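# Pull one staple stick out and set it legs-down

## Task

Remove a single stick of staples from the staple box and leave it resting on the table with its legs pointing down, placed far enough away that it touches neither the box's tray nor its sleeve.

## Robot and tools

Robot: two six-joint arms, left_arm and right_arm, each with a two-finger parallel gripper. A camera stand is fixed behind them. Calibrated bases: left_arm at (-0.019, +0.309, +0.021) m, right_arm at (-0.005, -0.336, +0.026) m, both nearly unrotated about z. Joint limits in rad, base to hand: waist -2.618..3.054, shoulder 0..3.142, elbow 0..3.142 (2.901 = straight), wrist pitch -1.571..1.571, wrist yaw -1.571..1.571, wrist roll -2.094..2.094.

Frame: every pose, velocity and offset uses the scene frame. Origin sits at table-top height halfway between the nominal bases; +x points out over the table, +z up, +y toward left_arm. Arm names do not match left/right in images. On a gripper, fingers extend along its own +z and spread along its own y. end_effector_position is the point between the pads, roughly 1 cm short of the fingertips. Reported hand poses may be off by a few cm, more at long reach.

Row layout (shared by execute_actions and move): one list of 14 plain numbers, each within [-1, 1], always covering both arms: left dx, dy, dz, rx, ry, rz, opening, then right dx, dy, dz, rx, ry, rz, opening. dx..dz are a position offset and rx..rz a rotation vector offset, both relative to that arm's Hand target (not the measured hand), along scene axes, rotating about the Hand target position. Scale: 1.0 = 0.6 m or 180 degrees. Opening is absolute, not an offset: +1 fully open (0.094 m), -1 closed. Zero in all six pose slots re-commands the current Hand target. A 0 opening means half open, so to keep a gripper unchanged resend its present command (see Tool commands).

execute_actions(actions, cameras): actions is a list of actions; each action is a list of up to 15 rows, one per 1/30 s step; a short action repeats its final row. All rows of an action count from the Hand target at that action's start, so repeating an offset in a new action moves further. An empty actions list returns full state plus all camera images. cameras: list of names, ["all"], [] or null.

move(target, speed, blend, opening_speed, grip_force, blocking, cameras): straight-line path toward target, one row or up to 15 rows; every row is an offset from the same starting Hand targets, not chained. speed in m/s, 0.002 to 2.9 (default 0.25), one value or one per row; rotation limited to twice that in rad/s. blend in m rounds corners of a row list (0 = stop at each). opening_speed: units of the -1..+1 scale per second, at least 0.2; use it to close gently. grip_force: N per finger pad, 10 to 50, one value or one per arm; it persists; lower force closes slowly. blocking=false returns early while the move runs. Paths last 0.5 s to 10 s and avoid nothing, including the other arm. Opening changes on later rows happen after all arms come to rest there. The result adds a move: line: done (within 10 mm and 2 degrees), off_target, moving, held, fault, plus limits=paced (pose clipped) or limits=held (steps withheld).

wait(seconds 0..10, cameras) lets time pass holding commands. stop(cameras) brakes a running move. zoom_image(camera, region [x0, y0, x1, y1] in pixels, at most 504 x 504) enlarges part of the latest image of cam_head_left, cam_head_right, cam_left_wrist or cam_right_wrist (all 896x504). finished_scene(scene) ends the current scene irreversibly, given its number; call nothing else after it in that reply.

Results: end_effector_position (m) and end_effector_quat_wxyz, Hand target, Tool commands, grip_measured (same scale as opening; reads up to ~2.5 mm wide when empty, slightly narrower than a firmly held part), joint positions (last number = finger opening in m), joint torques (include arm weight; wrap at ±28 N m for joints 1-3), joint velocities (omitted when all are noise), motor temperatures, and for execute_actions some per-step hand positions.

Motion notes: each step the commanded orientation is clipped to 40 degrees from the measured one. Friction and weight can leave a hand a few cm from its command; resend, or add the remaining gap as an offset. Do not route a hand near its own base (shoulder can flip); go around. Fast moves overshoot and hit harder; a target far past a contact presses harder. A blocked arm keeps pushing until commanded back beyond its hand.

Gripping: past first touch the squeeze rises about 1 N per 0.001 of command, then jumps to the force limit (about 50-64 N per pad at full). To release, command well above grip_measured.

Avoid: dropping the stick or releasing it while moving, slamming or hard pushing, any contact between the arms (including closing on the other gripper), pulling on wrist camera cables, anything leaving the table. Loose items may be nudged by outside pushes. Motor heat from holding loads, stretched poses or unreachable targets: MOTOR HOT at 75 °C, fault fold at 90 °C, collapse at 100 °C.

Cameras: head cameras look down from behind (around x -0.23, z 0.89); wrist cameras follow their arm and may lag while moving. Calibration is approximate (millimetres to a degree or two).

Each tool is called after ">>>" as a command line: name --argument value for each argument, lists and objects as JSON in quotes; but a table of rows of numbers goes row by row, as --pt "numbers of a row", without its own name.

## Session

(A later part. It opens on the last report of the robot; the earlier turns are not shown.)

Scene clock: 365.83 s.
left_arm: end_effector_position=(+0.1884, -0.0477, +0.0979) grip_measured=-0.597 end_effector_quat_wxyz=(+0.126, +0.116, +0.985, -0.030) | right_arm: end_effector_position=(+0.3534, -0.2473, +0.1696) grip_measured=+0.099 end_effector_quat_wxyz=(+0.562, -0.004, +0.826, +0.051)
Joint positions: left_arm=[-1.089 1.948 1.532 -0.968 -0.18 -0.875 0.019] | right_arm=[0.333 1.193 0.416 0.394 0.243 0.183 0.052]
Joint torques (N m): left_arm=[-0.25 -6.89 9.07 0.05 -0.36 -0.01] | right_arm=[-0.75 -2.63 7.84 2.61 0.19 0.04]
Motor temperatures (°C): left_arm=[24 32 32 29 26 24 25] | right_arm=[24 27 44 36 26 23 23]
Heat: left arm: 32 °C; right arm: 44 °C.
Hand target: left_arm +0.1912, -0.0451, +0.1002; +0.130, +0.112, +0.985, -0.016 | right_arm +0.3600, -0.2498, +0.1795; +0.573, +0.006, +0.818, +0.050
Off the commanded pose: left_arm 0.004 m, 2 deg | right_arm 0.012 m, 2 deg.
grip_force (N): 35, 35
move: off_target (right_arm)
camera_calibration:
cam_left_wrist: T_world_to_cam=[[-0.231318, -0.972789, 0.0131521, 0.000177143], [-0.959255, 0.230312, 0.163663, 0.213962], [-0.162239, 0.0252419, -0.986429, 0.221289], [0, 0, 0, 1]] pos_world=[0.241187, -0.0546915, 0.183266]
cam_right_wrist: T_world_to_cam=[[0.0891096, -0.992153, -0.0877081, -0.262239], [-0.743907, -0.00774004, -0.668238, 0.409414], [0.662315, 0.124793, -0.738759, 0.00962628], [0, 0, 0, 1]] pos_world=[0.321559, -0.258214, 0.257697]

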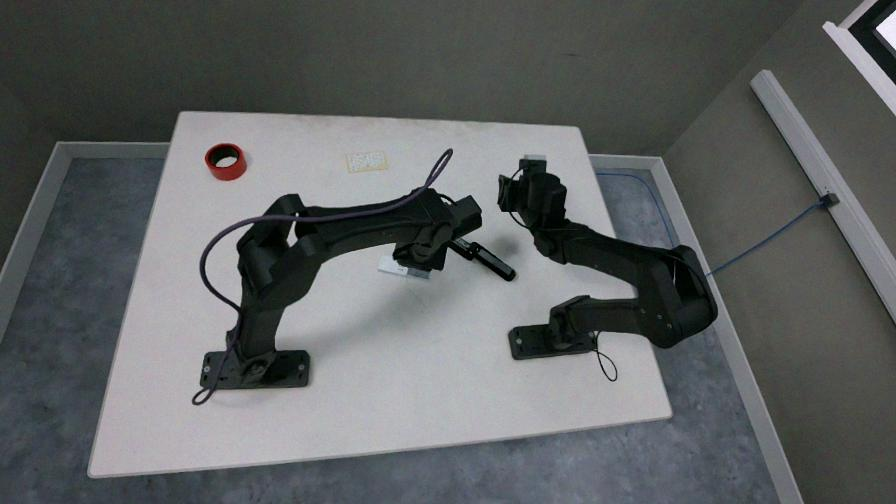

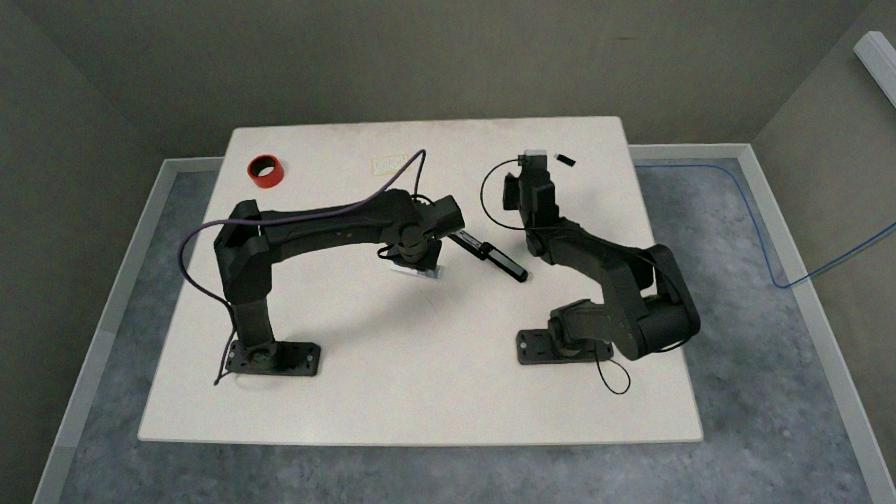

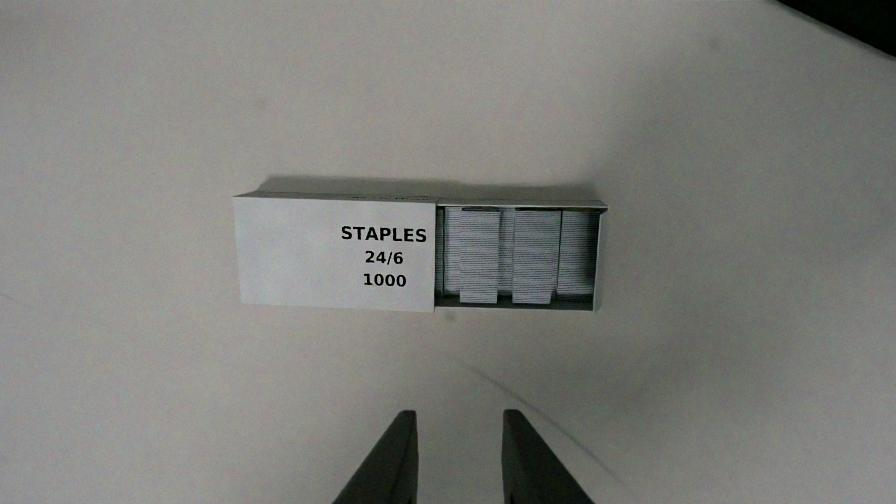

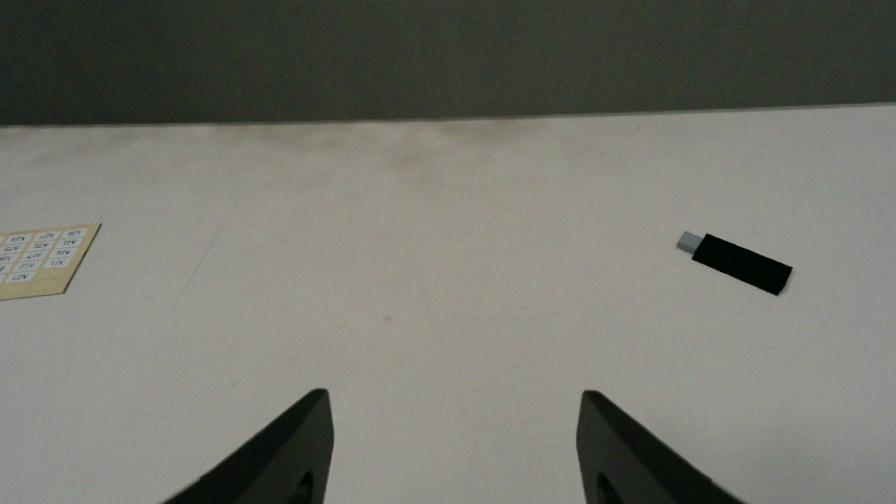

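>>> move --target '[0.023,-0.057,-0.0717,0,0,0,-0.6,0,0,0,0,0,0,0.1]' --cameras '["cam_left_wrist"]' --speed 0.15

Scene clock: 391.00 s.
left_arm: end_effector_position=(+0.2021, -0.0762, +0.0523) grip_measured=-0.597 end_effector_quat_wxyz=(+0.119, +0.114, +0.986, -0.019) | right_arm: end_effector_position=(+0.3534, -0.2473, +0.1696) grip_measured=+0.099 end_effector_quat_wxyz=(+0.562, -0.004, +0.826, +0.051)
Joint positions: left_arm=[-1.089 2.131 1.624 -0.903 -0.181 -0.881 0.019] | right_arm=[0.333 1.193 0.416 0.394 0.243 0.183 0.052]
Joint torques (N m): left_arm=[-0.64 -8.47 8.75 0.18 -0.36 -0.08] | right_arm=[-0.76 -2.65 7.84 2.61 0.19 0.04]
Heat: left arm: 33 °C; right arm: 45 °C.
Hand target: left_arm +0.2049, -0.0794, +0.0572; +0.130, +0.112, +0.985, -0.016 | right_arm +0.3600, -0.2498, +0.1795; +0.573, +0.006, +0.818, +0.050
Off the commanded pose: left_arm 0.006 m, 1 deg | right_arm 0.012 m, 2 deg.
grip_force (N): 35, 35
move: off_target (right_arm)
camera_calibration:
cam_left_wrist: T_world_to_cam=[[-0.226161, -0.974066, -0.00687217, -0.0237921], [-0.958505, 0.22128, 0.179731, 0.239374], [-0.173549, 0.0472351, -0.983692, 0.182998], [0, 0, 0, 1]] pos_world=[0.25582, -0.0847876, 0.136828]
Images, in order (width x height): cam_left_wrist 896x504.

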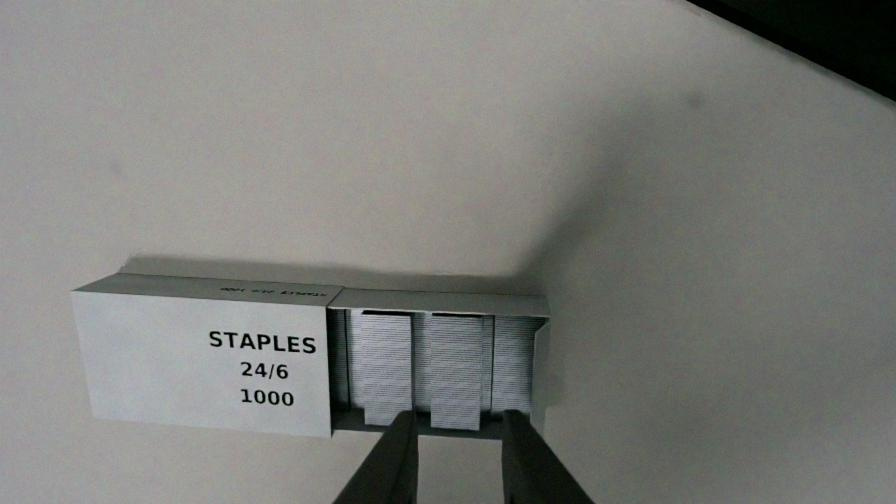

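>>> zoom_image --camera "cam_left_wrist" --region '[320, 280, 560, 460]'

Scaled by 2.100 from the camera's 896x504 image, which has a finer 1280x720 frame.

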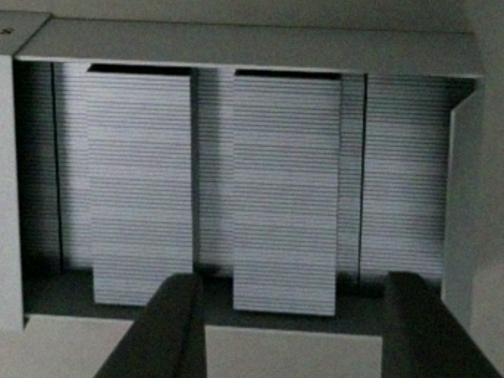

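>>> move --target '[-0.0005,-0.0025,-0.025,0,0,0,-0.6,0,0,0,0,0,0,0.1]' --cameras '["cam_left_wrist"]' --speed 0.1

>>> zoom_image --camera "cam_left_wrist" --region '[320, 300, 560, 480]'

Scene clock: 408.77 s.
left_arm: end_effector_position=(+0.2063, -0.0849, +0.0476) grip_measured=-0.597 end_effector_quat_wxyz=(+0.127, +0.112, +0.985, -0.032) | right_arm: end_effector_position=(+0.3534, -0.2473, +0.1696) grip_measured=+0.099 end_effector_quat_wxyz=(+0.562, -0.004, +0.826, +0.051)
Joint positions: left_arm=[-1.089 2.147 1.624 -0.857 -0.181 -0.883 0.019] | right_arm=[0.333 1.193 0.416 0.394 0.243 0.183 0.052]
Joint torques (N m): left_arm=[-0.98 -8.17 6.38 0.28 -0.37 -0.06] | right_arm=[-0.75 -2.63 7.83 2.61 0.19 0.04]
Heat: left arm: 34 °C; right arm: 45 °C.
Hand target: left_arm +0.2047, -0.0808, +0.0422; +0.130, +0.112, +0.985, -0.015 | right_arm +0.3600, -0.2498, +0.1795; +0.573, +0.006, +0.818, +0.050
Off the commanded pose: left_arm 0.007 m, 2 deg | right_arm 0.012 m, 2 deg.
grip_force (N): 35, 35
move: off_target (right_arm)
camera_calibration:
cam_left_wrist: T_world_to_cam=[[-0.223968, -0.974451, 0.0168202, -0.0329886], [-0.96123, 0.223712, 0.161216, 0.247845], [-0.16086, 0.0199391, -0.986776, 0.174768], [0, 0, 0, 1]] pos_world=[0.258961, -0.0910764, 0.133055]
Images, in order (width x height): cam_left_wrist 896x504.

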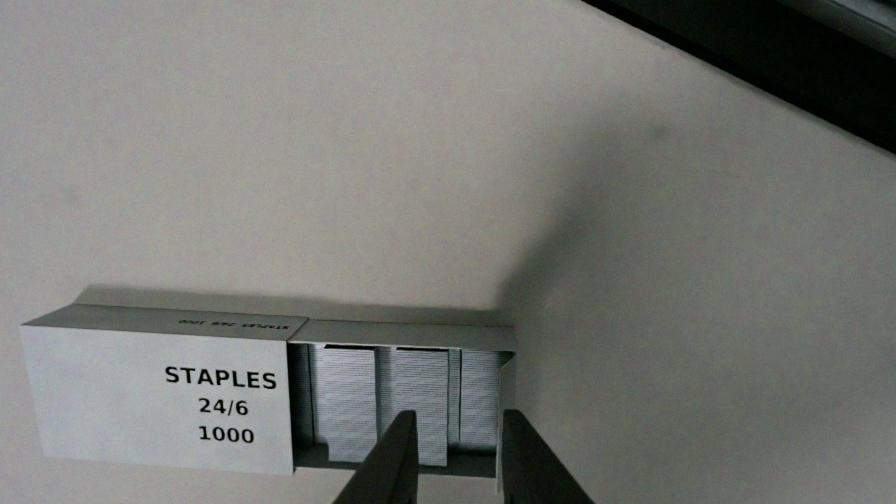

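Scaled by 2.100 from the camera's 896x504 image, which has a finer 1280x720 frame.

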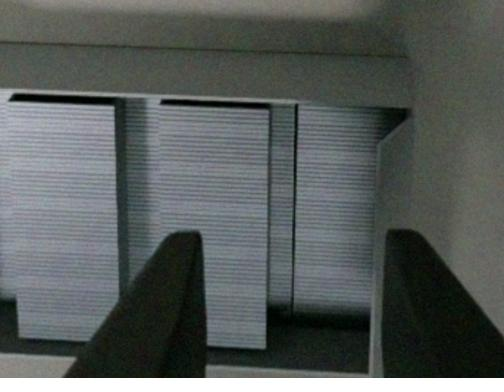

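>>> move --target '[-0.003,0.0123,-0.0127,0,0,0,-0.6,0,0,0,0,0,0,0.1]' --cameras '["cam_left_wrist"]' --speed 0.1

>>> zoom_image --camera "cam_left_wrist" --region '[320, 300, 560, 480]'

Scene clock: 417.23 s.
left_arm: end_effector_position=(+0.2029, -0.0777, +0.0331) grip_measured=-0.597 end_effector_quat_wxyz=(+0.123, +0.112, +0.986, -0.026) | right_arm: end_effector_position=(+0.3534, -0.2473, +0.1696) grip_measured=+0.099 end_effector_quat_wxyz=(+0.562, -0.004, +0.826, +0.051)
Joint positions: left_arm=[-1.089 2.147 1.566 -0.814 -0.181 -0.883 0.019] | right_arm=[0.333 1.193 0.416 0.394 0.243 0.183 0.052]
Joint torques (N m): left_arm=[-0.65 -9.24 6.13 0.23 -0.32 -0.02] | right_arm=[-0.75 -2.62 7.83 2.61 0.19 0.04]
Heat: left arm: 34 °C; right arm: 45 °C.
Hand target: left_arm +0.2028, -0.0734, +0.0345; +0.130, +0.112, +0.985, -0.016 | right_arm +0.3600, -0.2498, +0.1795; +0.573, +0.006, +0.818, +0.050
Off the commanded pose: left_arm 0.005 m, 1 deg | right_arm 0.012 m, 2 deg.
grip_force (N): 35, 35
move: off_target (right_arm)
camera_calibration:
cam_left_wrist: T_world_to_cam=[[-0.2239, -0.974595, 0.00573243, -0.0262082], [-0.960222, 0.221598, 0.169904, 0.24466], [-0.166858, 0.0325373, -0.985444, 0.161965], [0, 0, 0, 1]] pos_world=[0.256085, -0.0850284, 0.118189]
Images, in order (width x height): cam_left_wrist 896x504.

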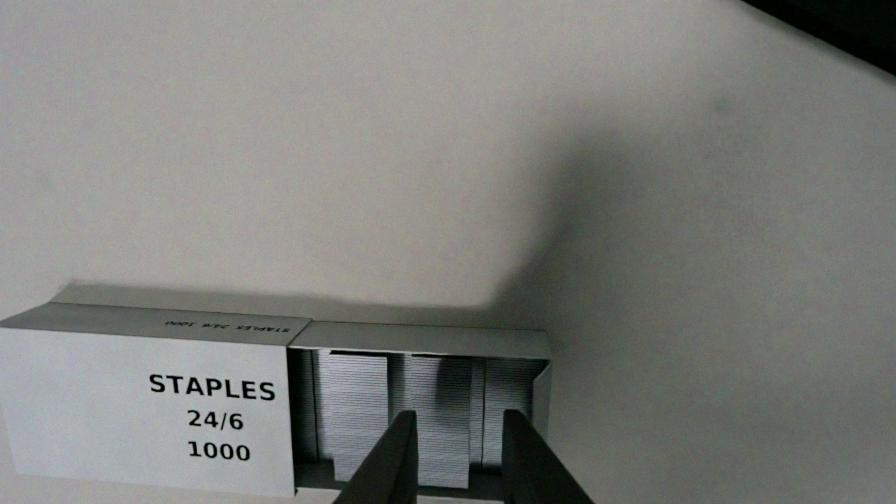

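Scaled by 2.100 from the camera's 896x504 image, which has a finer 1280x720 frame.

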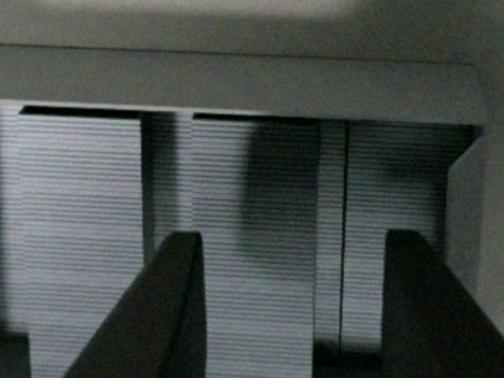

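>>> move --target '[0,0.004,-0.003,0,0,0,-0.6,0,0,0,0,0,0,0.1]' --cameras '["cam_left_wrist"]' --speed 0.1

>>> zoom_image --camera "cam_left_wrist" --region '[320, 300, 560, 480]'

Scene clock: 424.77 s.
left_arm: end_effector_position=(+0.2019, -0.0756, +0.0292) grip_measured=-0.597 end_effector_quat_wxyz=(+0.122, +0.113, +0.986, -0.024) | right_arm: end_effector_position=(+0.3534, -0.2473, +0.1696) grip_measured=+0.099 end_effector_quat_wxyz=(+0.562, -0.004, +0.826, +0.051)
Joint positions: left_arm=[-1.089 2.147 1.551 -0.802 -0.181 -0.883 0.019] | right_arm=[0.333 1.193 0.416 0.394 0.243 0.183 0.052]
Joint torques (N m): left_arm=[-0.21 -9.69 5.94 0.24 -0.34 0.04] | right_arm=[-0.75 -2.63 7.84 2.6 0.19 0.04]
Heat: left arm: 35 °C; right arm: 45 °C.
Hand target: left_arm +0.2028, -0.0710, +0.0328; +0.130, +0.112, +0.985, -0.016 | right_arm +0.3600, -0.2498, +0.1795; +0.573, +0.006, +0.818, +0.050
Off the commanded pose: left_arm 0.006 m, 1 deg | right_arm 0.012 m, 2 deg.
grip_force (N): 35, 35
move: off_target (right_arm)
camera_calibration:
cam_left_wrist: T_world_to_cam=[[-0.22393, -0.974602, 0.00246579, -0.024168], [-0.959919, 0.220993, 0.17239, 0.243669], [-0.168556, 0.0362363, -0.985026, 0.158418], [0, 0, 0, 1]] pos_world=[0.255193, -0.0831437, 0.114099]
Images, in order (width x height): cam_left_wrist 896x504.

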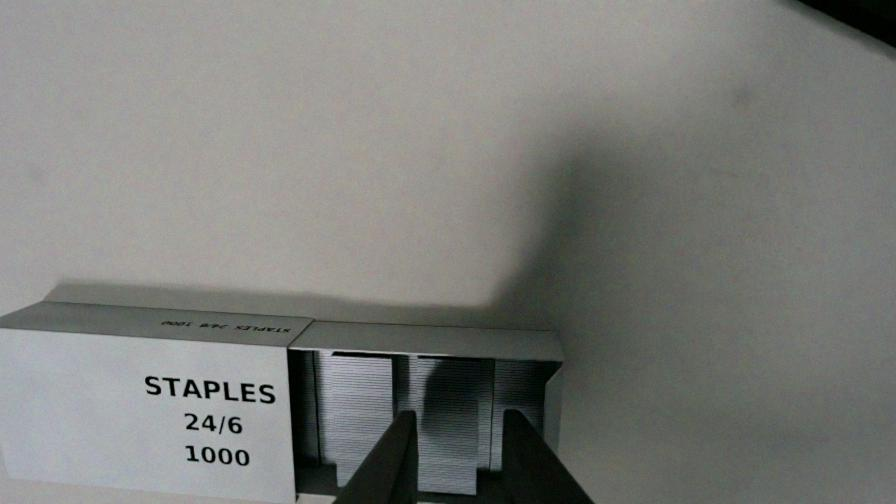

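Scaled by 2.100 from the camera's 896x504 image, which has a finer 1280x720 frame.

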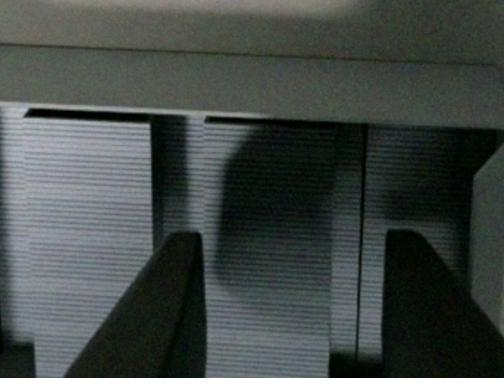

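>>> move --target '[0,0.001,-0.009,0,0,0,-0.6,0,0,0,0,0,0,0.1]' --cameras '["cam_left_wrist"]' --speed 0.05

>>> zoom_image --camera "cam_left_wrist" --region '[320, 300, 560, 480]'

Scene clock: 430.83 s.
left_arm: end_effector_position=(+0.2019, -0.0756, +0.0261) grip_measured=-0.597 end_effector_quat_wxyz=(+0.123, +0.112, +0.986, -0.026) | right_arm: end_effector_position=(+0.3534, -0.2473, +0.1696) grip_measured=+0.099 end_effector_quat_wxyz=(+0.562, -0.004, +0.826, +0.051)
Joint positions: left_arm=[-1.089 2.147 1.537 -0.783 -0.181 -0.883 0.019] | right_arm=[0.333 1.193 0.416 0.394 0.243 0.183 0.052]
Joint torques (N m): left_arm=[-0.18 -9.29 5.94 0.24 -0.32 0.01] | right_arm=[-0.75 -2.63 7.84 2.61 0.19 0.04]
Heat: left arm: 36 °C; right arm: 45 °C.
Hand target: left_arm +0.2028, -0.0704, +0.0273; +0.130, +0.112, +0.985, -0.015 | right_arm +0.3600, -0.2498, +0.1795; +0.573, +0.006, +0.818, +0.050
Off the commanded pose: left_arm 0.005 m, 1 deg | right_arm 0.012 m, 2 deg.
grip_force (N): 35, 35
move: off_target (right_arm)
camera_calibration:
cam_left_wrist: T_world_to_cam=[[-0.223927, -0.974583, 0.00661189, -0.0243342], [-0.960302, 0.221794, 0.169195, 0.244515], [-0.166361, 0.0315379, -0.98556, 0.154629], [0, 0, 0, 1]] pos_world=[0.255083, -0.0828242, 0.111187]
Images, in order (width x height): cam_left_wrist 896x504.

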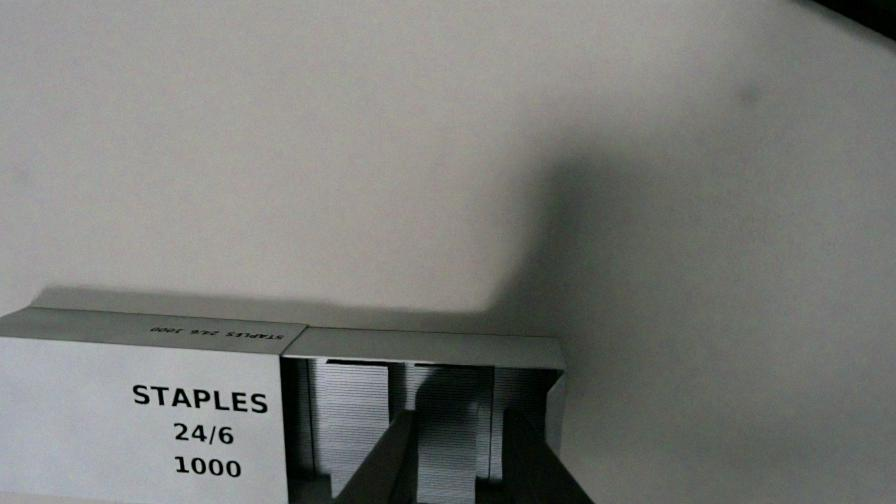

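Scaled by 2.100 from the camera's 896x504 image, which has a finer 1280x720 frame.

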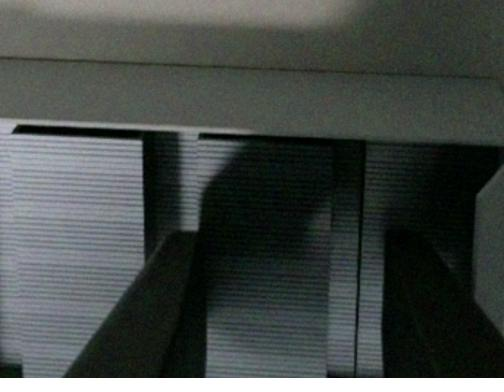

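>>> move --target '[0,0.004,-0.0085,0,0,0,-0.6,0,0,0,0,0,0,0.1]' --cameras '["cam_left_wrist"]' --speed 0.05

>>> zoom_image --camera "cam_left_wrist" --region '[320, 300, 560, 480]'

Scene clock: 436.33 s.
left_arm: end_effector_position=(+0.2010, -0.0736, +0.0207) grip_measured=-0.597 end_effector_quat_wxyz=(+0.123, +0.112, +0.986, -0.026) | right_arm: end_effector_position=(+0.3534, -0.2473, +0.1696) grip_measured=+0.099 end_effector_quat_wxyz=(+0.562, -0.004, +0.826, +0.051)
Joint positions: left_arm=[-1.089 2.147 1.514 -0.76 -0.181 -0.883 0.019] | right_arm=[0.333 1.193 0.416 0.394 0.243 0.183 0.052]
Joint torques (N m): left_arm=[0.02 -9.29 5.96 0.27 -0.31 0.04] | right_arm=[-0.76 -2.63 7.83 2.6 0.19 0.05]
Heat: left arm: 36 °C; right arm: 45 °C.
Hand target: left_arm +0.2028, -0.0680, +0.0222; +0.130, +0.112, +0.985, -0.016 | right_arm +0.3600, -0.2498, +0.1795; +0.573, +0.006, +0.818, +0.050
Off the commanded pose: left_arm 0.006 m, 1 deg | right_arm 0.012 m, 2 deg.
grip_force (N): 35, 35
move: off_target (right_arm)
camera_calibration:
cam_left_wrist: T_world_to_cam=[[-0.223807, -0.974615, 0.00605092, -0.0224302], [-0.960365, 0.221584, 0.169116, 0.244088], [-0.166164, 0.0320383, -0.985578, 0.149183], [0, 0, 0, 1]] pos_world=[0.254182, -0.0807264, 0.105888]
Images, in order (width x height): cam_left_wrist 896x504.

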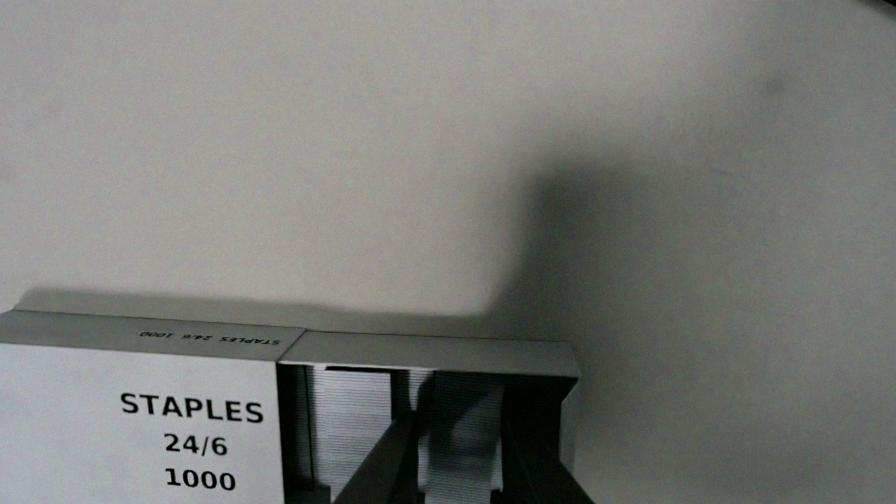

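Scaled by 2.100 from the camera's 896x504 image, which has a finer 1280x720 frame.

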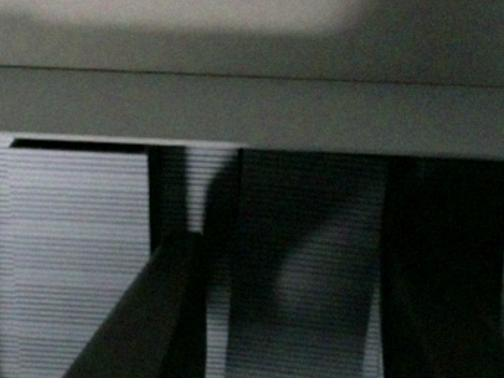

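>>> move --target '[0,0,0,0,0,0,-0.8,0,0,0,0,0,0,0.1]' --cameras '["cam_left_wrist"]' --opening_speed 0.2 --grip_force '[20,35]'

>>> zoom_image --camera "cam_left_wrist" --region '[320, 300, 560, 480]'

Scene clock: 446.57 s.
left_arm: end_effector_position=(+0.2011, -0.0737, +0.0208) grip_measured=-0.696 end_effector_quat_wxyz=(+0.124, +0.112, +0.986, -0.026) | right_arm: end_effector_position=(+0.3534, -0.2473, +0.1696) grip_measured=+0.099 end_effector_quat_wxyz=(+0.562, -0.004, +0.826, +0.051)
Joint positions: left_arm=[-1.089 2.147 1.514 -0.76 -0.181 -0.883 0.014] | right_arm=[0.333 1.193 0.416 0.394 0.243 0.183 0.052]
Joint torques (N m): left_arm=[0.13 -9.22 5.82 0.22 -0.33 0.03] | right_arm=[-0.75 -2.63 7.84 2.61 0.19 0.04]
Heat: left arm: 36 °C; right arm: 45 °C.
Hand target: left_arm +0.2028, -0.0681, +0.0222; +0.130, +0.112, +0.985, -0.016 | right_arm +0.3600, -0.2498, +0.1795; +0.573, +0.006, +0.818, +0.050
Off the commanded pose: left_arm 0.006 m, 1 deg | right_arm 0.012 m, 2 deg.
grip_force (N): 20, 35
move: off_target (right_arm)
camera_calibration:
cam_left_wrist: T_world_to_cam=[[-0.223896, -0.97459, 0.00668994, -0.0226654], [-0.960396, 0.221793, 0.168661, 0.244204], [-0.165859, 0.0313376, -0.985651, 0.149061], [0, 0, 0, 1]] pos_world=[0.254181, -0.0809234, 0.105886]
Images, in order (width x height): cam_left_wrist 896x504.

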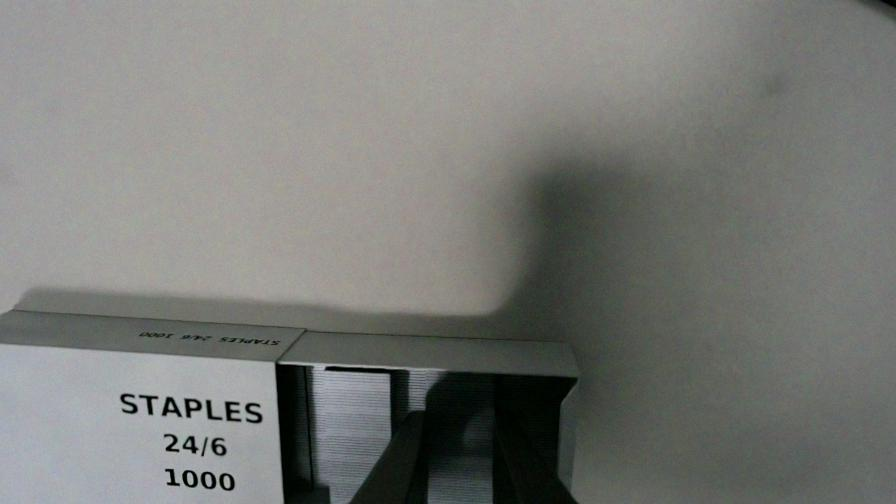

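Scaled by 2.100 from the camera's 896x504 image, which has a finer 1280x720 frame.

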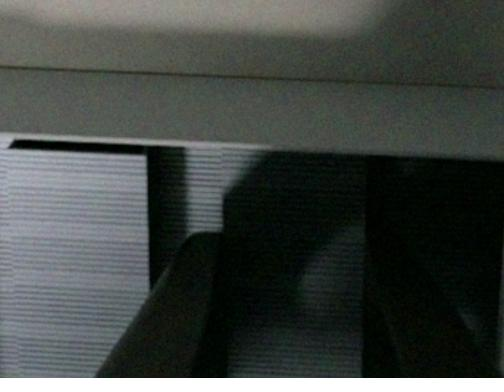

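>>> move --target '[0,0,0.1,0,0,0,-0.8,0,0,0,0,0,0,0.1]' --cameras '["cam_left_wrist"]' --speed 0.1

>>> zoom_image --camera "cam_left_wrist" --region '[320, 300, 560, 504]'

Scene clock: 451.73 s.
left_arm: end_effector_position=(+0.1992, -0.0698, +0.0624) grip_measured=-0.696 end_effector_quat_wxyz=(+0.116, +0.114, +0.987, -0.014) | right_arm: end_effector_position=(+0.3534, -0.2473, +0.1696) grip_measured=+0.099 end_effector_quat_wxyz=(+0.562, -0.004, +0.826, +0.051)
Joint positions: left_arm=[-1.089 2.106 1.628 -0.945 -0.181 -0.883 0.014] | right_arm=[0.333 1.193 0.416 0.394 0.243 0.183 0.052]
Joint torques (N m): left_arm=[-0.13 -11.21 8.59 -0.05 -0.31 0.06] | right_arm=[-0.75 -2.63 7.83 2.61 0.19 0.04]
Heat: left arm: 36 °C; right arm: 45 °C.
Hand target: left_arm +0.2028, -0.0681, +0.0823; +0.130, +0.112, +0.985, -0.016 | right_arm +0.3600, -0.2498, +0.1795; +0.573, +0.006, +0.818, +0.050
Off the commanded pose: left_arm 0.020 m, 2 deg | right_arm 0.012 m, 2 deg.
grip_force (N): 20, 35
move: off_target (left_arm, right_arm)
camera_calibration:
cam_left_wrist: T_world_to_cam=[[-0.22389, -0.974467, -0.0169735, -0.0179837], [-0.958118, 0.216876, 0.187017, 0.232595], [-0.17856, 0.0581337, -0.98221, 0.193809], [0, 0, 0, 1]] pos_world=[0.253434, -0.0792358, 0.146557]
Images, in order (width x height): cam_left_wrist 896x504.

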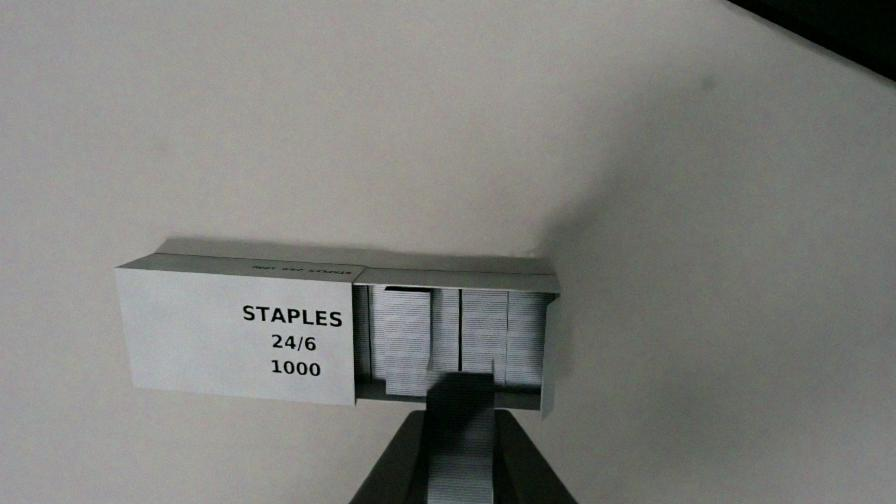

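Scaled by 2.100 from the camera's 896x504 image, which has a finer 1280x720 frame.

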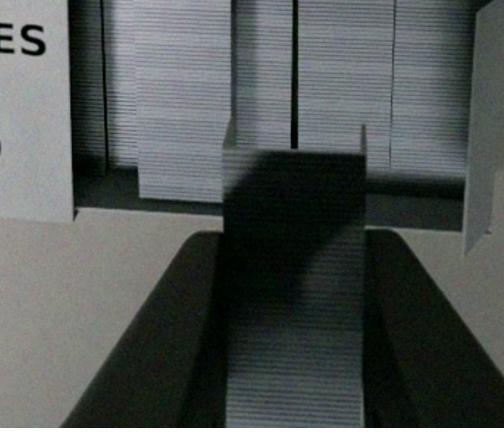

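>>> move --target '[0.145,0.397,-0.008,0,0,0,-0.8,0,0,0,0,0,0,0.1]' --cameras '["all"]' --speed 0.2

Scene clock: 465.73 s.
left_arm: end_effector_position=(+0.2920, +0.1700, +0.0701) grip_measured=-0.696 end_effector_quat_wxyz=(+0.123, +0.110, +0.986, -0.010) | right_arm: end_effector_position=(+0.3534, -0.2473, +0.1696) grip_measured=+0.099 end_effector_quat_wxyz=(+0.562, -0.004, +0.826, +0.051)
Joint positions: left_arm=[-0.422 1.666 1.064 -0.729 -0.064 -0.23 0.014] | right_arm=[0.333 1.193 0.416 0.394 0.243 0.183 0.052]
Joint torques (N m): left_arm=[0.02 -7.64 5.97 0.39 -0.01 0.08] | right_arm=[-0.75 -2.62 7.84 2.61 0.19 0.04]
Heat: left arm: 35 °C; right arm: 45 °C.
Hand target: left_arm +0.2898, +0.1700, +0.0775; +0.130, +0.112, +0.985, -0.016 | right_arm +0.3600, -0.2498, +0.1795; +0.573, +0.006, +0.818, +0.050
Off the commanded pose: left_arm 0.008 m, 1 deg | right_arm 0.012 m, 2 deg.
grip_force (N): 20, 35
move: off_target (right_arm)
camera_calibration:
cam_left_wrist: T_world_to_cam=[[-0.214963, -0.976328, -0.023962, 0.234809], [-0.962793, 0.207741, 0.172841, 0.271918], [-0.163772, 0.0602248, -0.984658, 0.199496], [0, 0, 0, 1]] pos_world=[0.344948, 0.160747, 0.155063]
cam_right_wrist: T_world_to_cam=[[0.0891096, -0.992153, -0.0877081, -0.262239], [-0.743907, -0.00774004, -0.668238, 0.409414], [0.662315, 0.124793, -0.738759, 0.00962628], [0, 0, 0, 1]] pos_world=[0.321559, -0.258214, 0.257697]

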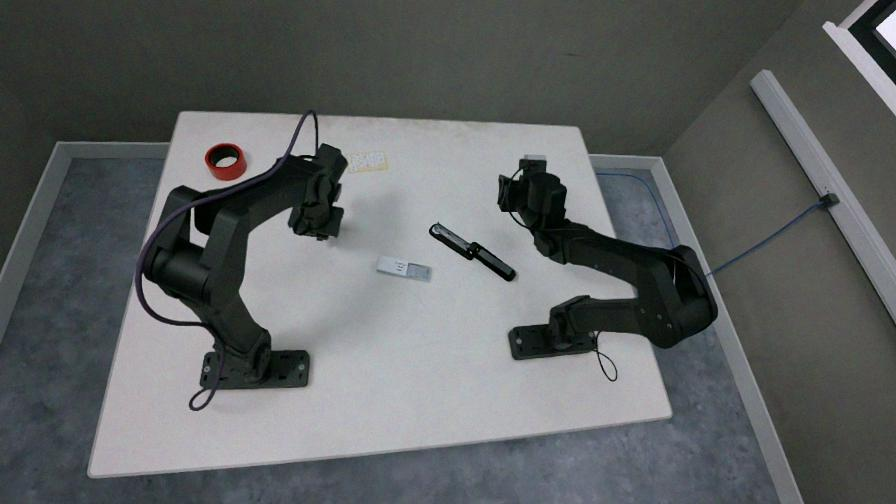

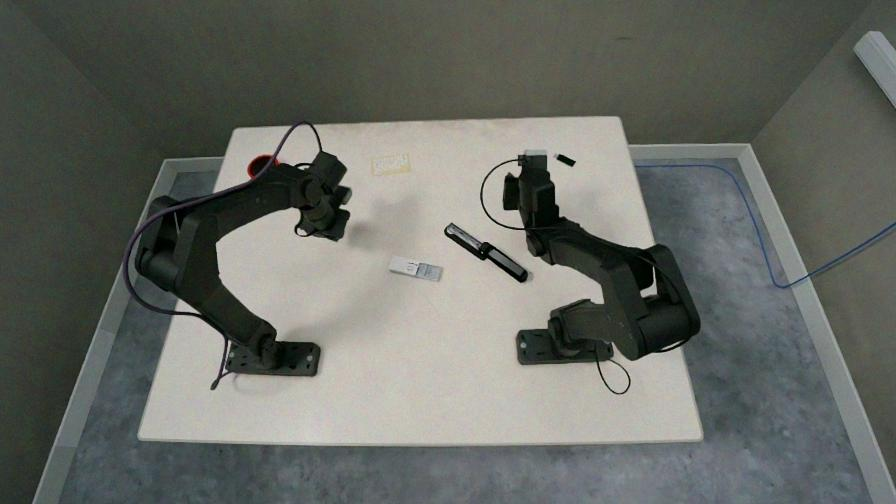

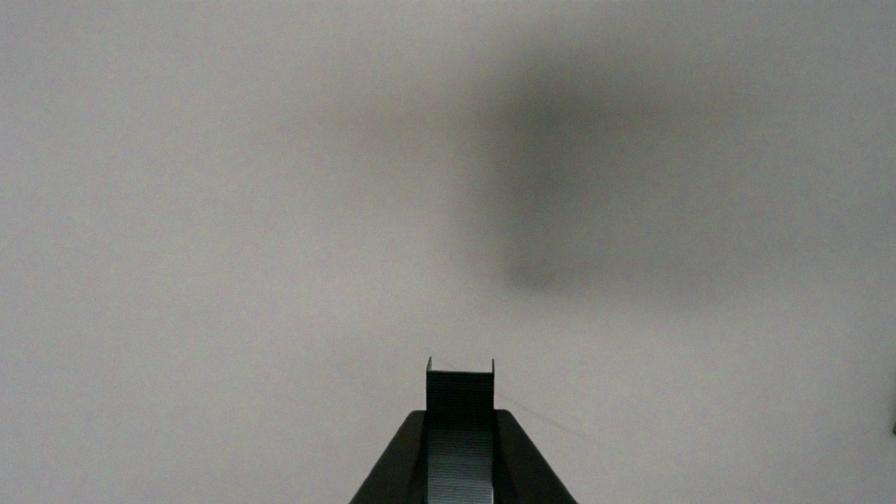

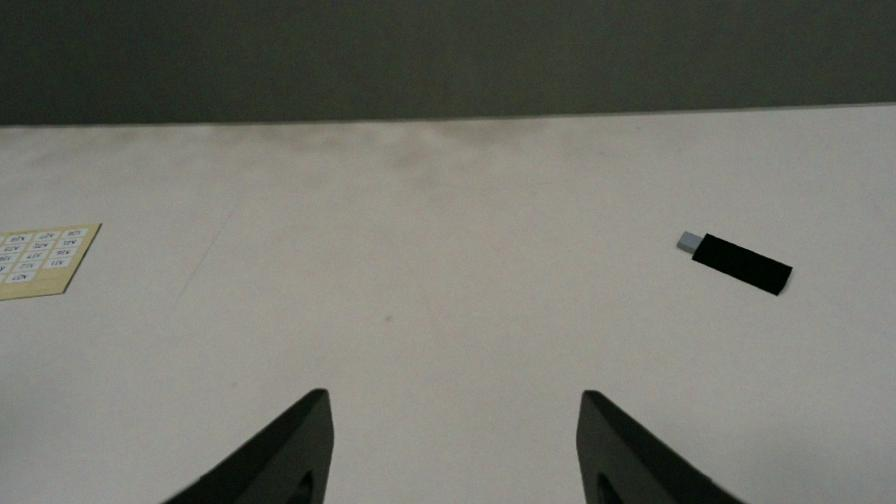

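>>> move --target '[0,0,-0.075,0,0,0,-0.8,0,0,0,0,0,0,0.1]' --cameras '["cam_left_wrist"]' --speed 0.1

Scene clock: 468.97 s.
left_arm: end_effector_position=(+0.2925, +0.1696, +0.0351) grip_measured=-0.696 end_effector_quat_wxyz=(+0.136, +0.110, +0.984, -0.015) | right_arm: end_effector_position=(+0.3534, -0.2473, +0.1696) grip_measured=+0.099 end_effector_quat_wxyz=(+0.562, -0.004, +0.826, +0.051)
Joint positions: left_arm=[-0.422 1.706 0.948 -0.544 -0.064 -0.229 0.014] | right_arm=[0.333 1.193 0.416 0.394 0.243 0.183 0.052]
Joint torques (N m): left_arm=[0.17 -5.16 6.11 0.5 0 0.11] | right_arm=[-0.75 -2.63 7.83 2.61 0.19 0.04]
Heat: left arm: 35 °C; right arm: 45 °C.
Hand target: left_arm +0.2897, +0.1701, +0.0324; +0.130, +0.113, +0.985, -0.016 | right_arm +0.3600, -0.2498, +0.1795; +0.573, +0.006, +0.818, +0.050
Off the commanded pose: left_arm 0.004 m, 1 deg | right_arm 0.012 m, 2 deg.
grip_force (N): 20, 35
move: off_target (right_arm)
camera_calibration:
cam_left_wrist: T_world_to_cam=[[-0.215386, -0.976388, -0.0166192, 0.233541], [-0.966632, 0.210756, 0.145617, 0.28008], [-0.138676, 0.0474284, -0.989201, 0.160155], [0, 0, 0, 1]] pos_world=[0.343245, 0.161402, 0.121523]
Images, in order (width x height): cam_left_wrist 896x504.

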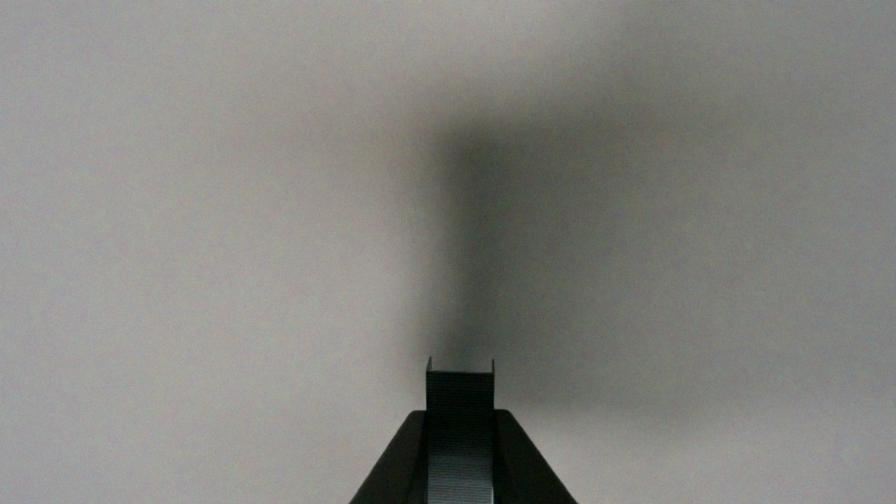

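>>> move --target '[0,0,-0.0233,0,0,0,-0.8,0,0,0,0,0,0,0.1]' --cameras '["cam_left_wrist"]' --speed 0.05

Scene clock: 472.27 s.
left_arm: end_effector_position=(+0.2937, +0.1690, +0.0230) grip_measured=-0.696 end_effector_quat_wxyz=(+0.139, +0.109, +0.984, -0.016) | right_arm: end_effector_position=(+0.3534, -0.2473, +0.1696) grip_measured=+0.099 end_effector_quat_wxyz=(+0.562, -0.004, +0.826, +0.051)
Joint positions: left_arm=[-0.422 1.733 0.921 -0.485 -0.064 -0.229 0.014] | right_arm=[0.333 1.193 0.416 0.394 0.243 0.183 0.052]
Joint torques (N m): left_arm=[-0.01 -5.11 5.74 0.49 0 0.07] | right_arm=[-0.75 -2.63 7.84 2.61 0.19 0.05]
Heat: left arm: 35 °C; right arm: 45 °C.
Hand target: left_arm +0.2898, +0.1701, +0.0185; +0.130, +0.113, +0.985, -0.016 | right_arm +0.3600, -0.2498, +0.1795; +0.573, +0.006, +0.818, +0.050
Off the commanded pose: left_arm 0.006 m, 1 deg | right_arm 0.012 m, 2 deg.
grip_force (N): 20, 35
move: off_target (right_arm)
camera_calibration:
cam_left_wrist: T_world_to_cam=[[-0.215234, -0.976443, -0.0152728, 0.232962], [-0.967384, 0.211046, 0.140102, 0.283547], [-0.133578, 0.0449293, -0.990019, 0.147353], [0, 0, 0, 1]] pos_world=[0.344124, 0.161012, 0.109715]
Images, in order (width x height): cam_left_wrist 896x504.

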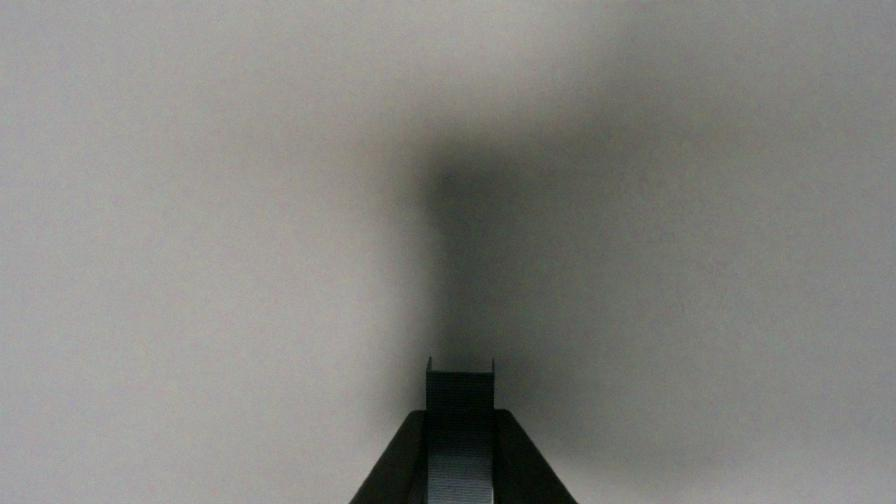

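>>> move --target '[0,0,-0.011,0,0,0,-0.8,0,0,0,0,0,0,0.1]' --cameras '["cam_left_wrist"]' --speed 0.05

Scene clock: 477.10 s.
left_arm: end_effector_position=(+0.2941, +0.1688, +0.0169) grip_measured=-0.696 end_effector_quat_wxyz=(+0.140, +0.109, +0.984, -0.017) | right_arm: end_effector_position=(+0.3534, -0.2473, +0.1696) grip_measured=+0.099 end_effector_quat_wxyz=(+0.562, -0.004, +0.826, +0.051)
Joint positions: left_arm=[-0.422 1.747 0.909 -0.457 -0.064 -0.229 0.014] | right_arm=[0.333 1.193 0.416 0.394 0.243 0.183 0.052]
Joint torques (N m): left_arm=[0.09 -5 5.71 0.54 0.02 0.09] | right_arm=[-0.75 -2.63 7.83 2.61 0.19 0.05]
Heat: left arm: 34 °C; right arm: 45 °C.
Hand target: left_arm +0.2899, +0.1701, +0.0120; +0.130, +0.112, +0.985, -0.016 | right_arm +0.3600, -0.2498, +0.1795; +0.573, +0.006, +0.818, +0.050
Off the commanded pose: left_arm 0.007 m, 1 deg | right_arm 0.012 m, 2 deg.
grip_force (N): 20, 35
move: off_target (right_arm)
camera_calibration:
cam_left_wrist: T_world_to_cam=[[-0.215211, -0.976454, -0.0148655, 0.23267], [-0.967567, 0.211141, 0.138683, 0.284827], [-0.132279, 0.0442296, -0.990225, 0.141033], [0, 0, 0, 1]] pos_world=[0.344318, 0.160815, 0.103612]
Images, in order (width x height): cam_left_wrist 896x504.

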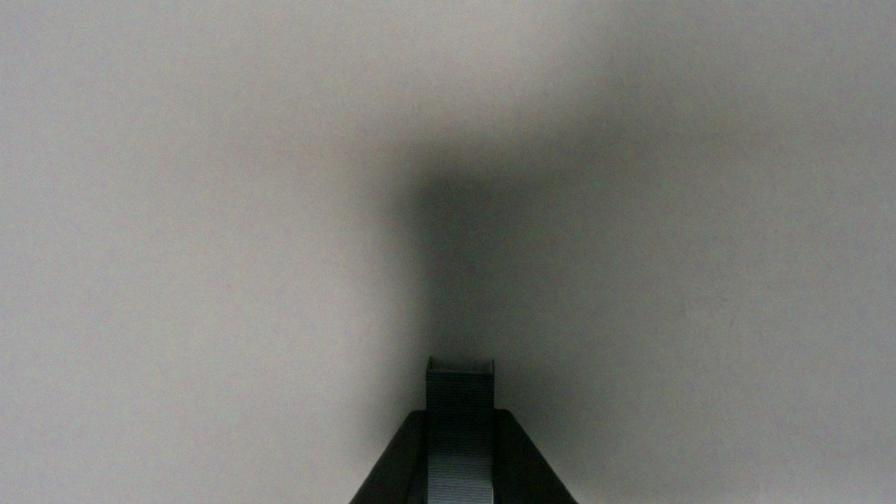

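>>> move --target '[0,0,-0.006,0,0,0,-0.8,0,0,0,0,0,0,0.1]' --cameras '["cam_left_wrist"]' --speed 0.05

>>> zoom_image --camera "cam_left_wrist" --region '[380, 330, 560, 504]'

Scene clock: 480.67 s.
left_arm: end_effector_position=(+0.2964, +0.1676, +0.0165) grip_measured=-0.696 end_effector_quat_wxyz=(+0.144, +0.109, +0.983, -0.018) | right_arm: end_effector_position=(+0.3534, -0.2473, +0.1696) grip_measured=+0.099 end_effector_quat_wxyz=(+0.562, -0.004, +0.826, +0.051)
Joint positions: left_arm=[-0.422 1.75 0.908 -0.443 -0.063 -0.229 0.014] | right_arm=[0.333 1.193 0.416 0.394 0.243 0.183 0.052]
Joint torques (N m): left_arm=[0.03 -4.83 5.09 0.5 0.05 0.11] | right_arm=[-0.75 -2.63 7.83 2.61 0.19 0.04]
Heat: left arm: 34 °C; right arm: 45 °C.
Hand target: left_arm +0.2898, +0.1701, +0.0083; +0.130, +0.112, +0.985, -0.016 | right_arm +0.3600, -0.2498, +0.1795; +0.573, +0.006, +0.818, +0.050
Off the commanded pose: left_arm 0.011 m, 2 deg | right_arm 0.012 m, 2 deg.
grip_force (N): 20, 35
move: off_target (left_arm, right_arm)
camera_calibration:
cam_left_wrist: T_world_to_cam=[[-0.215268, -0.97648, -0.0121003, 0.231984], [-0.968704, 0.211953, 0.129184, 0.287729], [-0.123581, 0.0395308, -0.991547, 0.139338], [0, 0, 0, 1]] pos_world=[0.345883, 0.160035, 0.103797]
Images, in order (width x height): cam_left_wrist 896x504.

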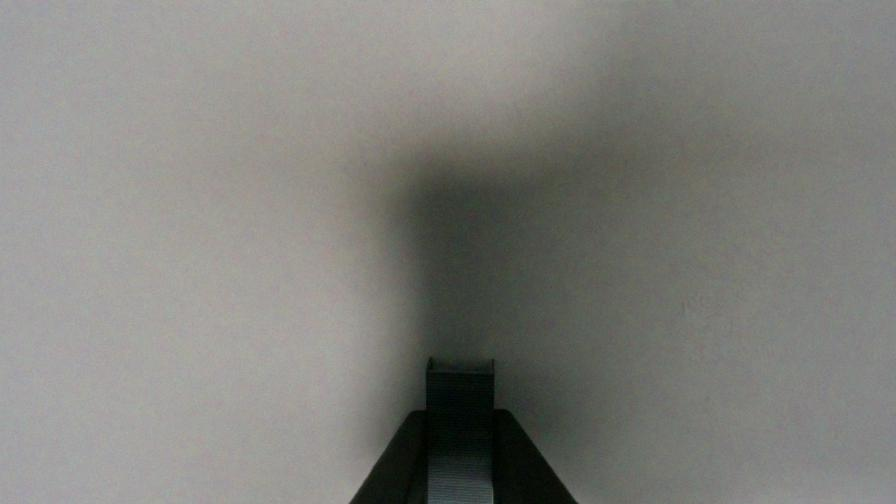

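Scaled by 2.800 from the camera's 896x504 image, which has a finer 1280x720 frame.

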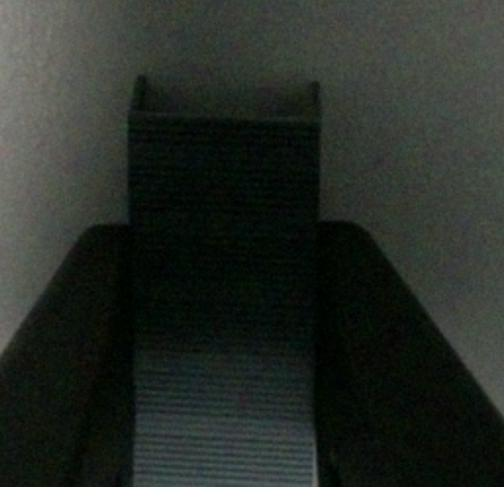

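>>> move --pt "0 0 0.005 0 0 0 -0.8 0 0 0 0 0 0 0.1" --pt "0 0 0.005 0 0 0 -0.5 0 0 0 0 0 0 0.1" --cameras '["cam_left_wrist"]' --speed 0.05 --opening_speed 0.3

>>> zoom_image --camera "cam_left_wrist" --region '[360, 330, 560, 504]'

Scene clock: 491.30 s.
left_arm: end_effector_position=(+0.2964, +0.1676, +0.0165) grip_measured=-0.503 end_effector_quat_wxyz=(+0.144, +0.109, +0.983, -0.018) | right_arm: end_effector_position=(+0.3534, -0.2473, +0.1696) grip_measured=+0.099 end_effector_quat_wxyz=(+0.562, -0.004, +0.826, +0.051)
Joint positions: left_arm=[-0.422 1.75 0.908 -0.443 -0.063 -0.229 0.023] | right_arm=[0.333 1.193 0.416 0.394 0.243 0.183 0.052]
Joint torques (N m): left_arm=[-0.12 -5.19 5.55 0.39 0.02 0.09] | right_arm=[-0.75 -2.63 7.83 2.61 0.19 0.04]
Heat: left arm: 33 °C; right arm: 45 °C.
Hand target: left_arm +0.2897, +0.1701, +0.0113; +0.130, +0.112, +0.985, -0.016 | right_arm +0.3600, -0.2498, +0.1795; +0.573, +0.006, +0.818, +0.050
Off the commanded pose: left_arm 0.009 m, 2 deg | right_arm 0.012 m, 2 deg.
grip_force (N): 20, 35
move: off_target (right_arm)
camera_calibration:
cam_left_wrist: T_world_to_cam=[[-0.215268, -0.97648, -0.0121003, 0.231984], [-0.968704, 0.211953, 0.129184, 0.287729], [-0.123581, 0.0395308, -0.991547, 0.139338], [0, 0, 0, 1]] pos_world=[0.345883, 0.160035, 0.103797]
Images, in order (width x height): cam_left_wrist 896x504.

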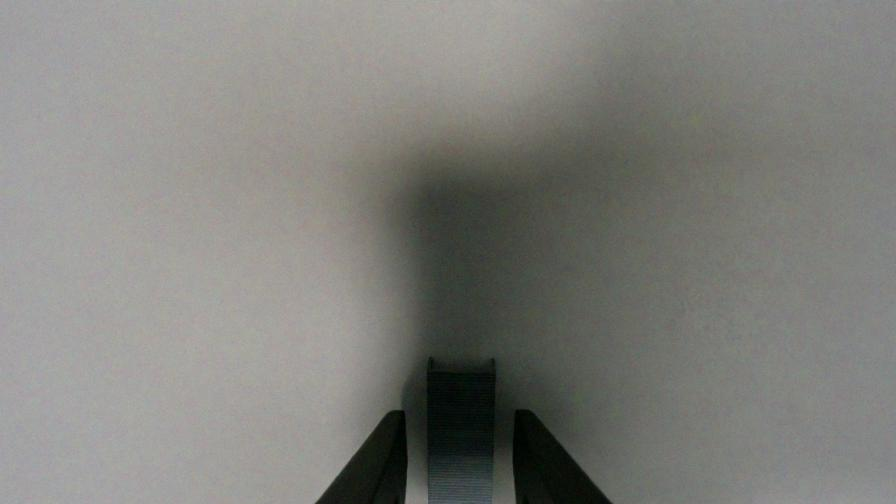

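Scaled by 2.520 from the camera's 896x504 image, which has a finer 1280x720 frame.

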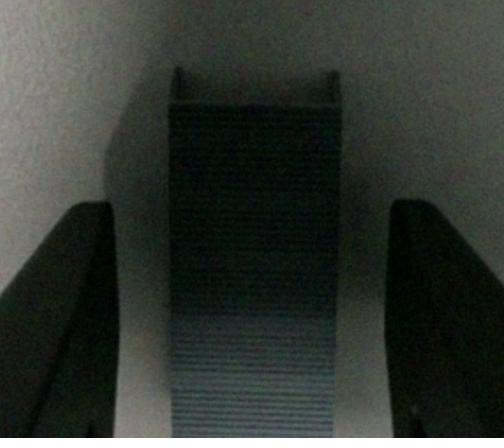

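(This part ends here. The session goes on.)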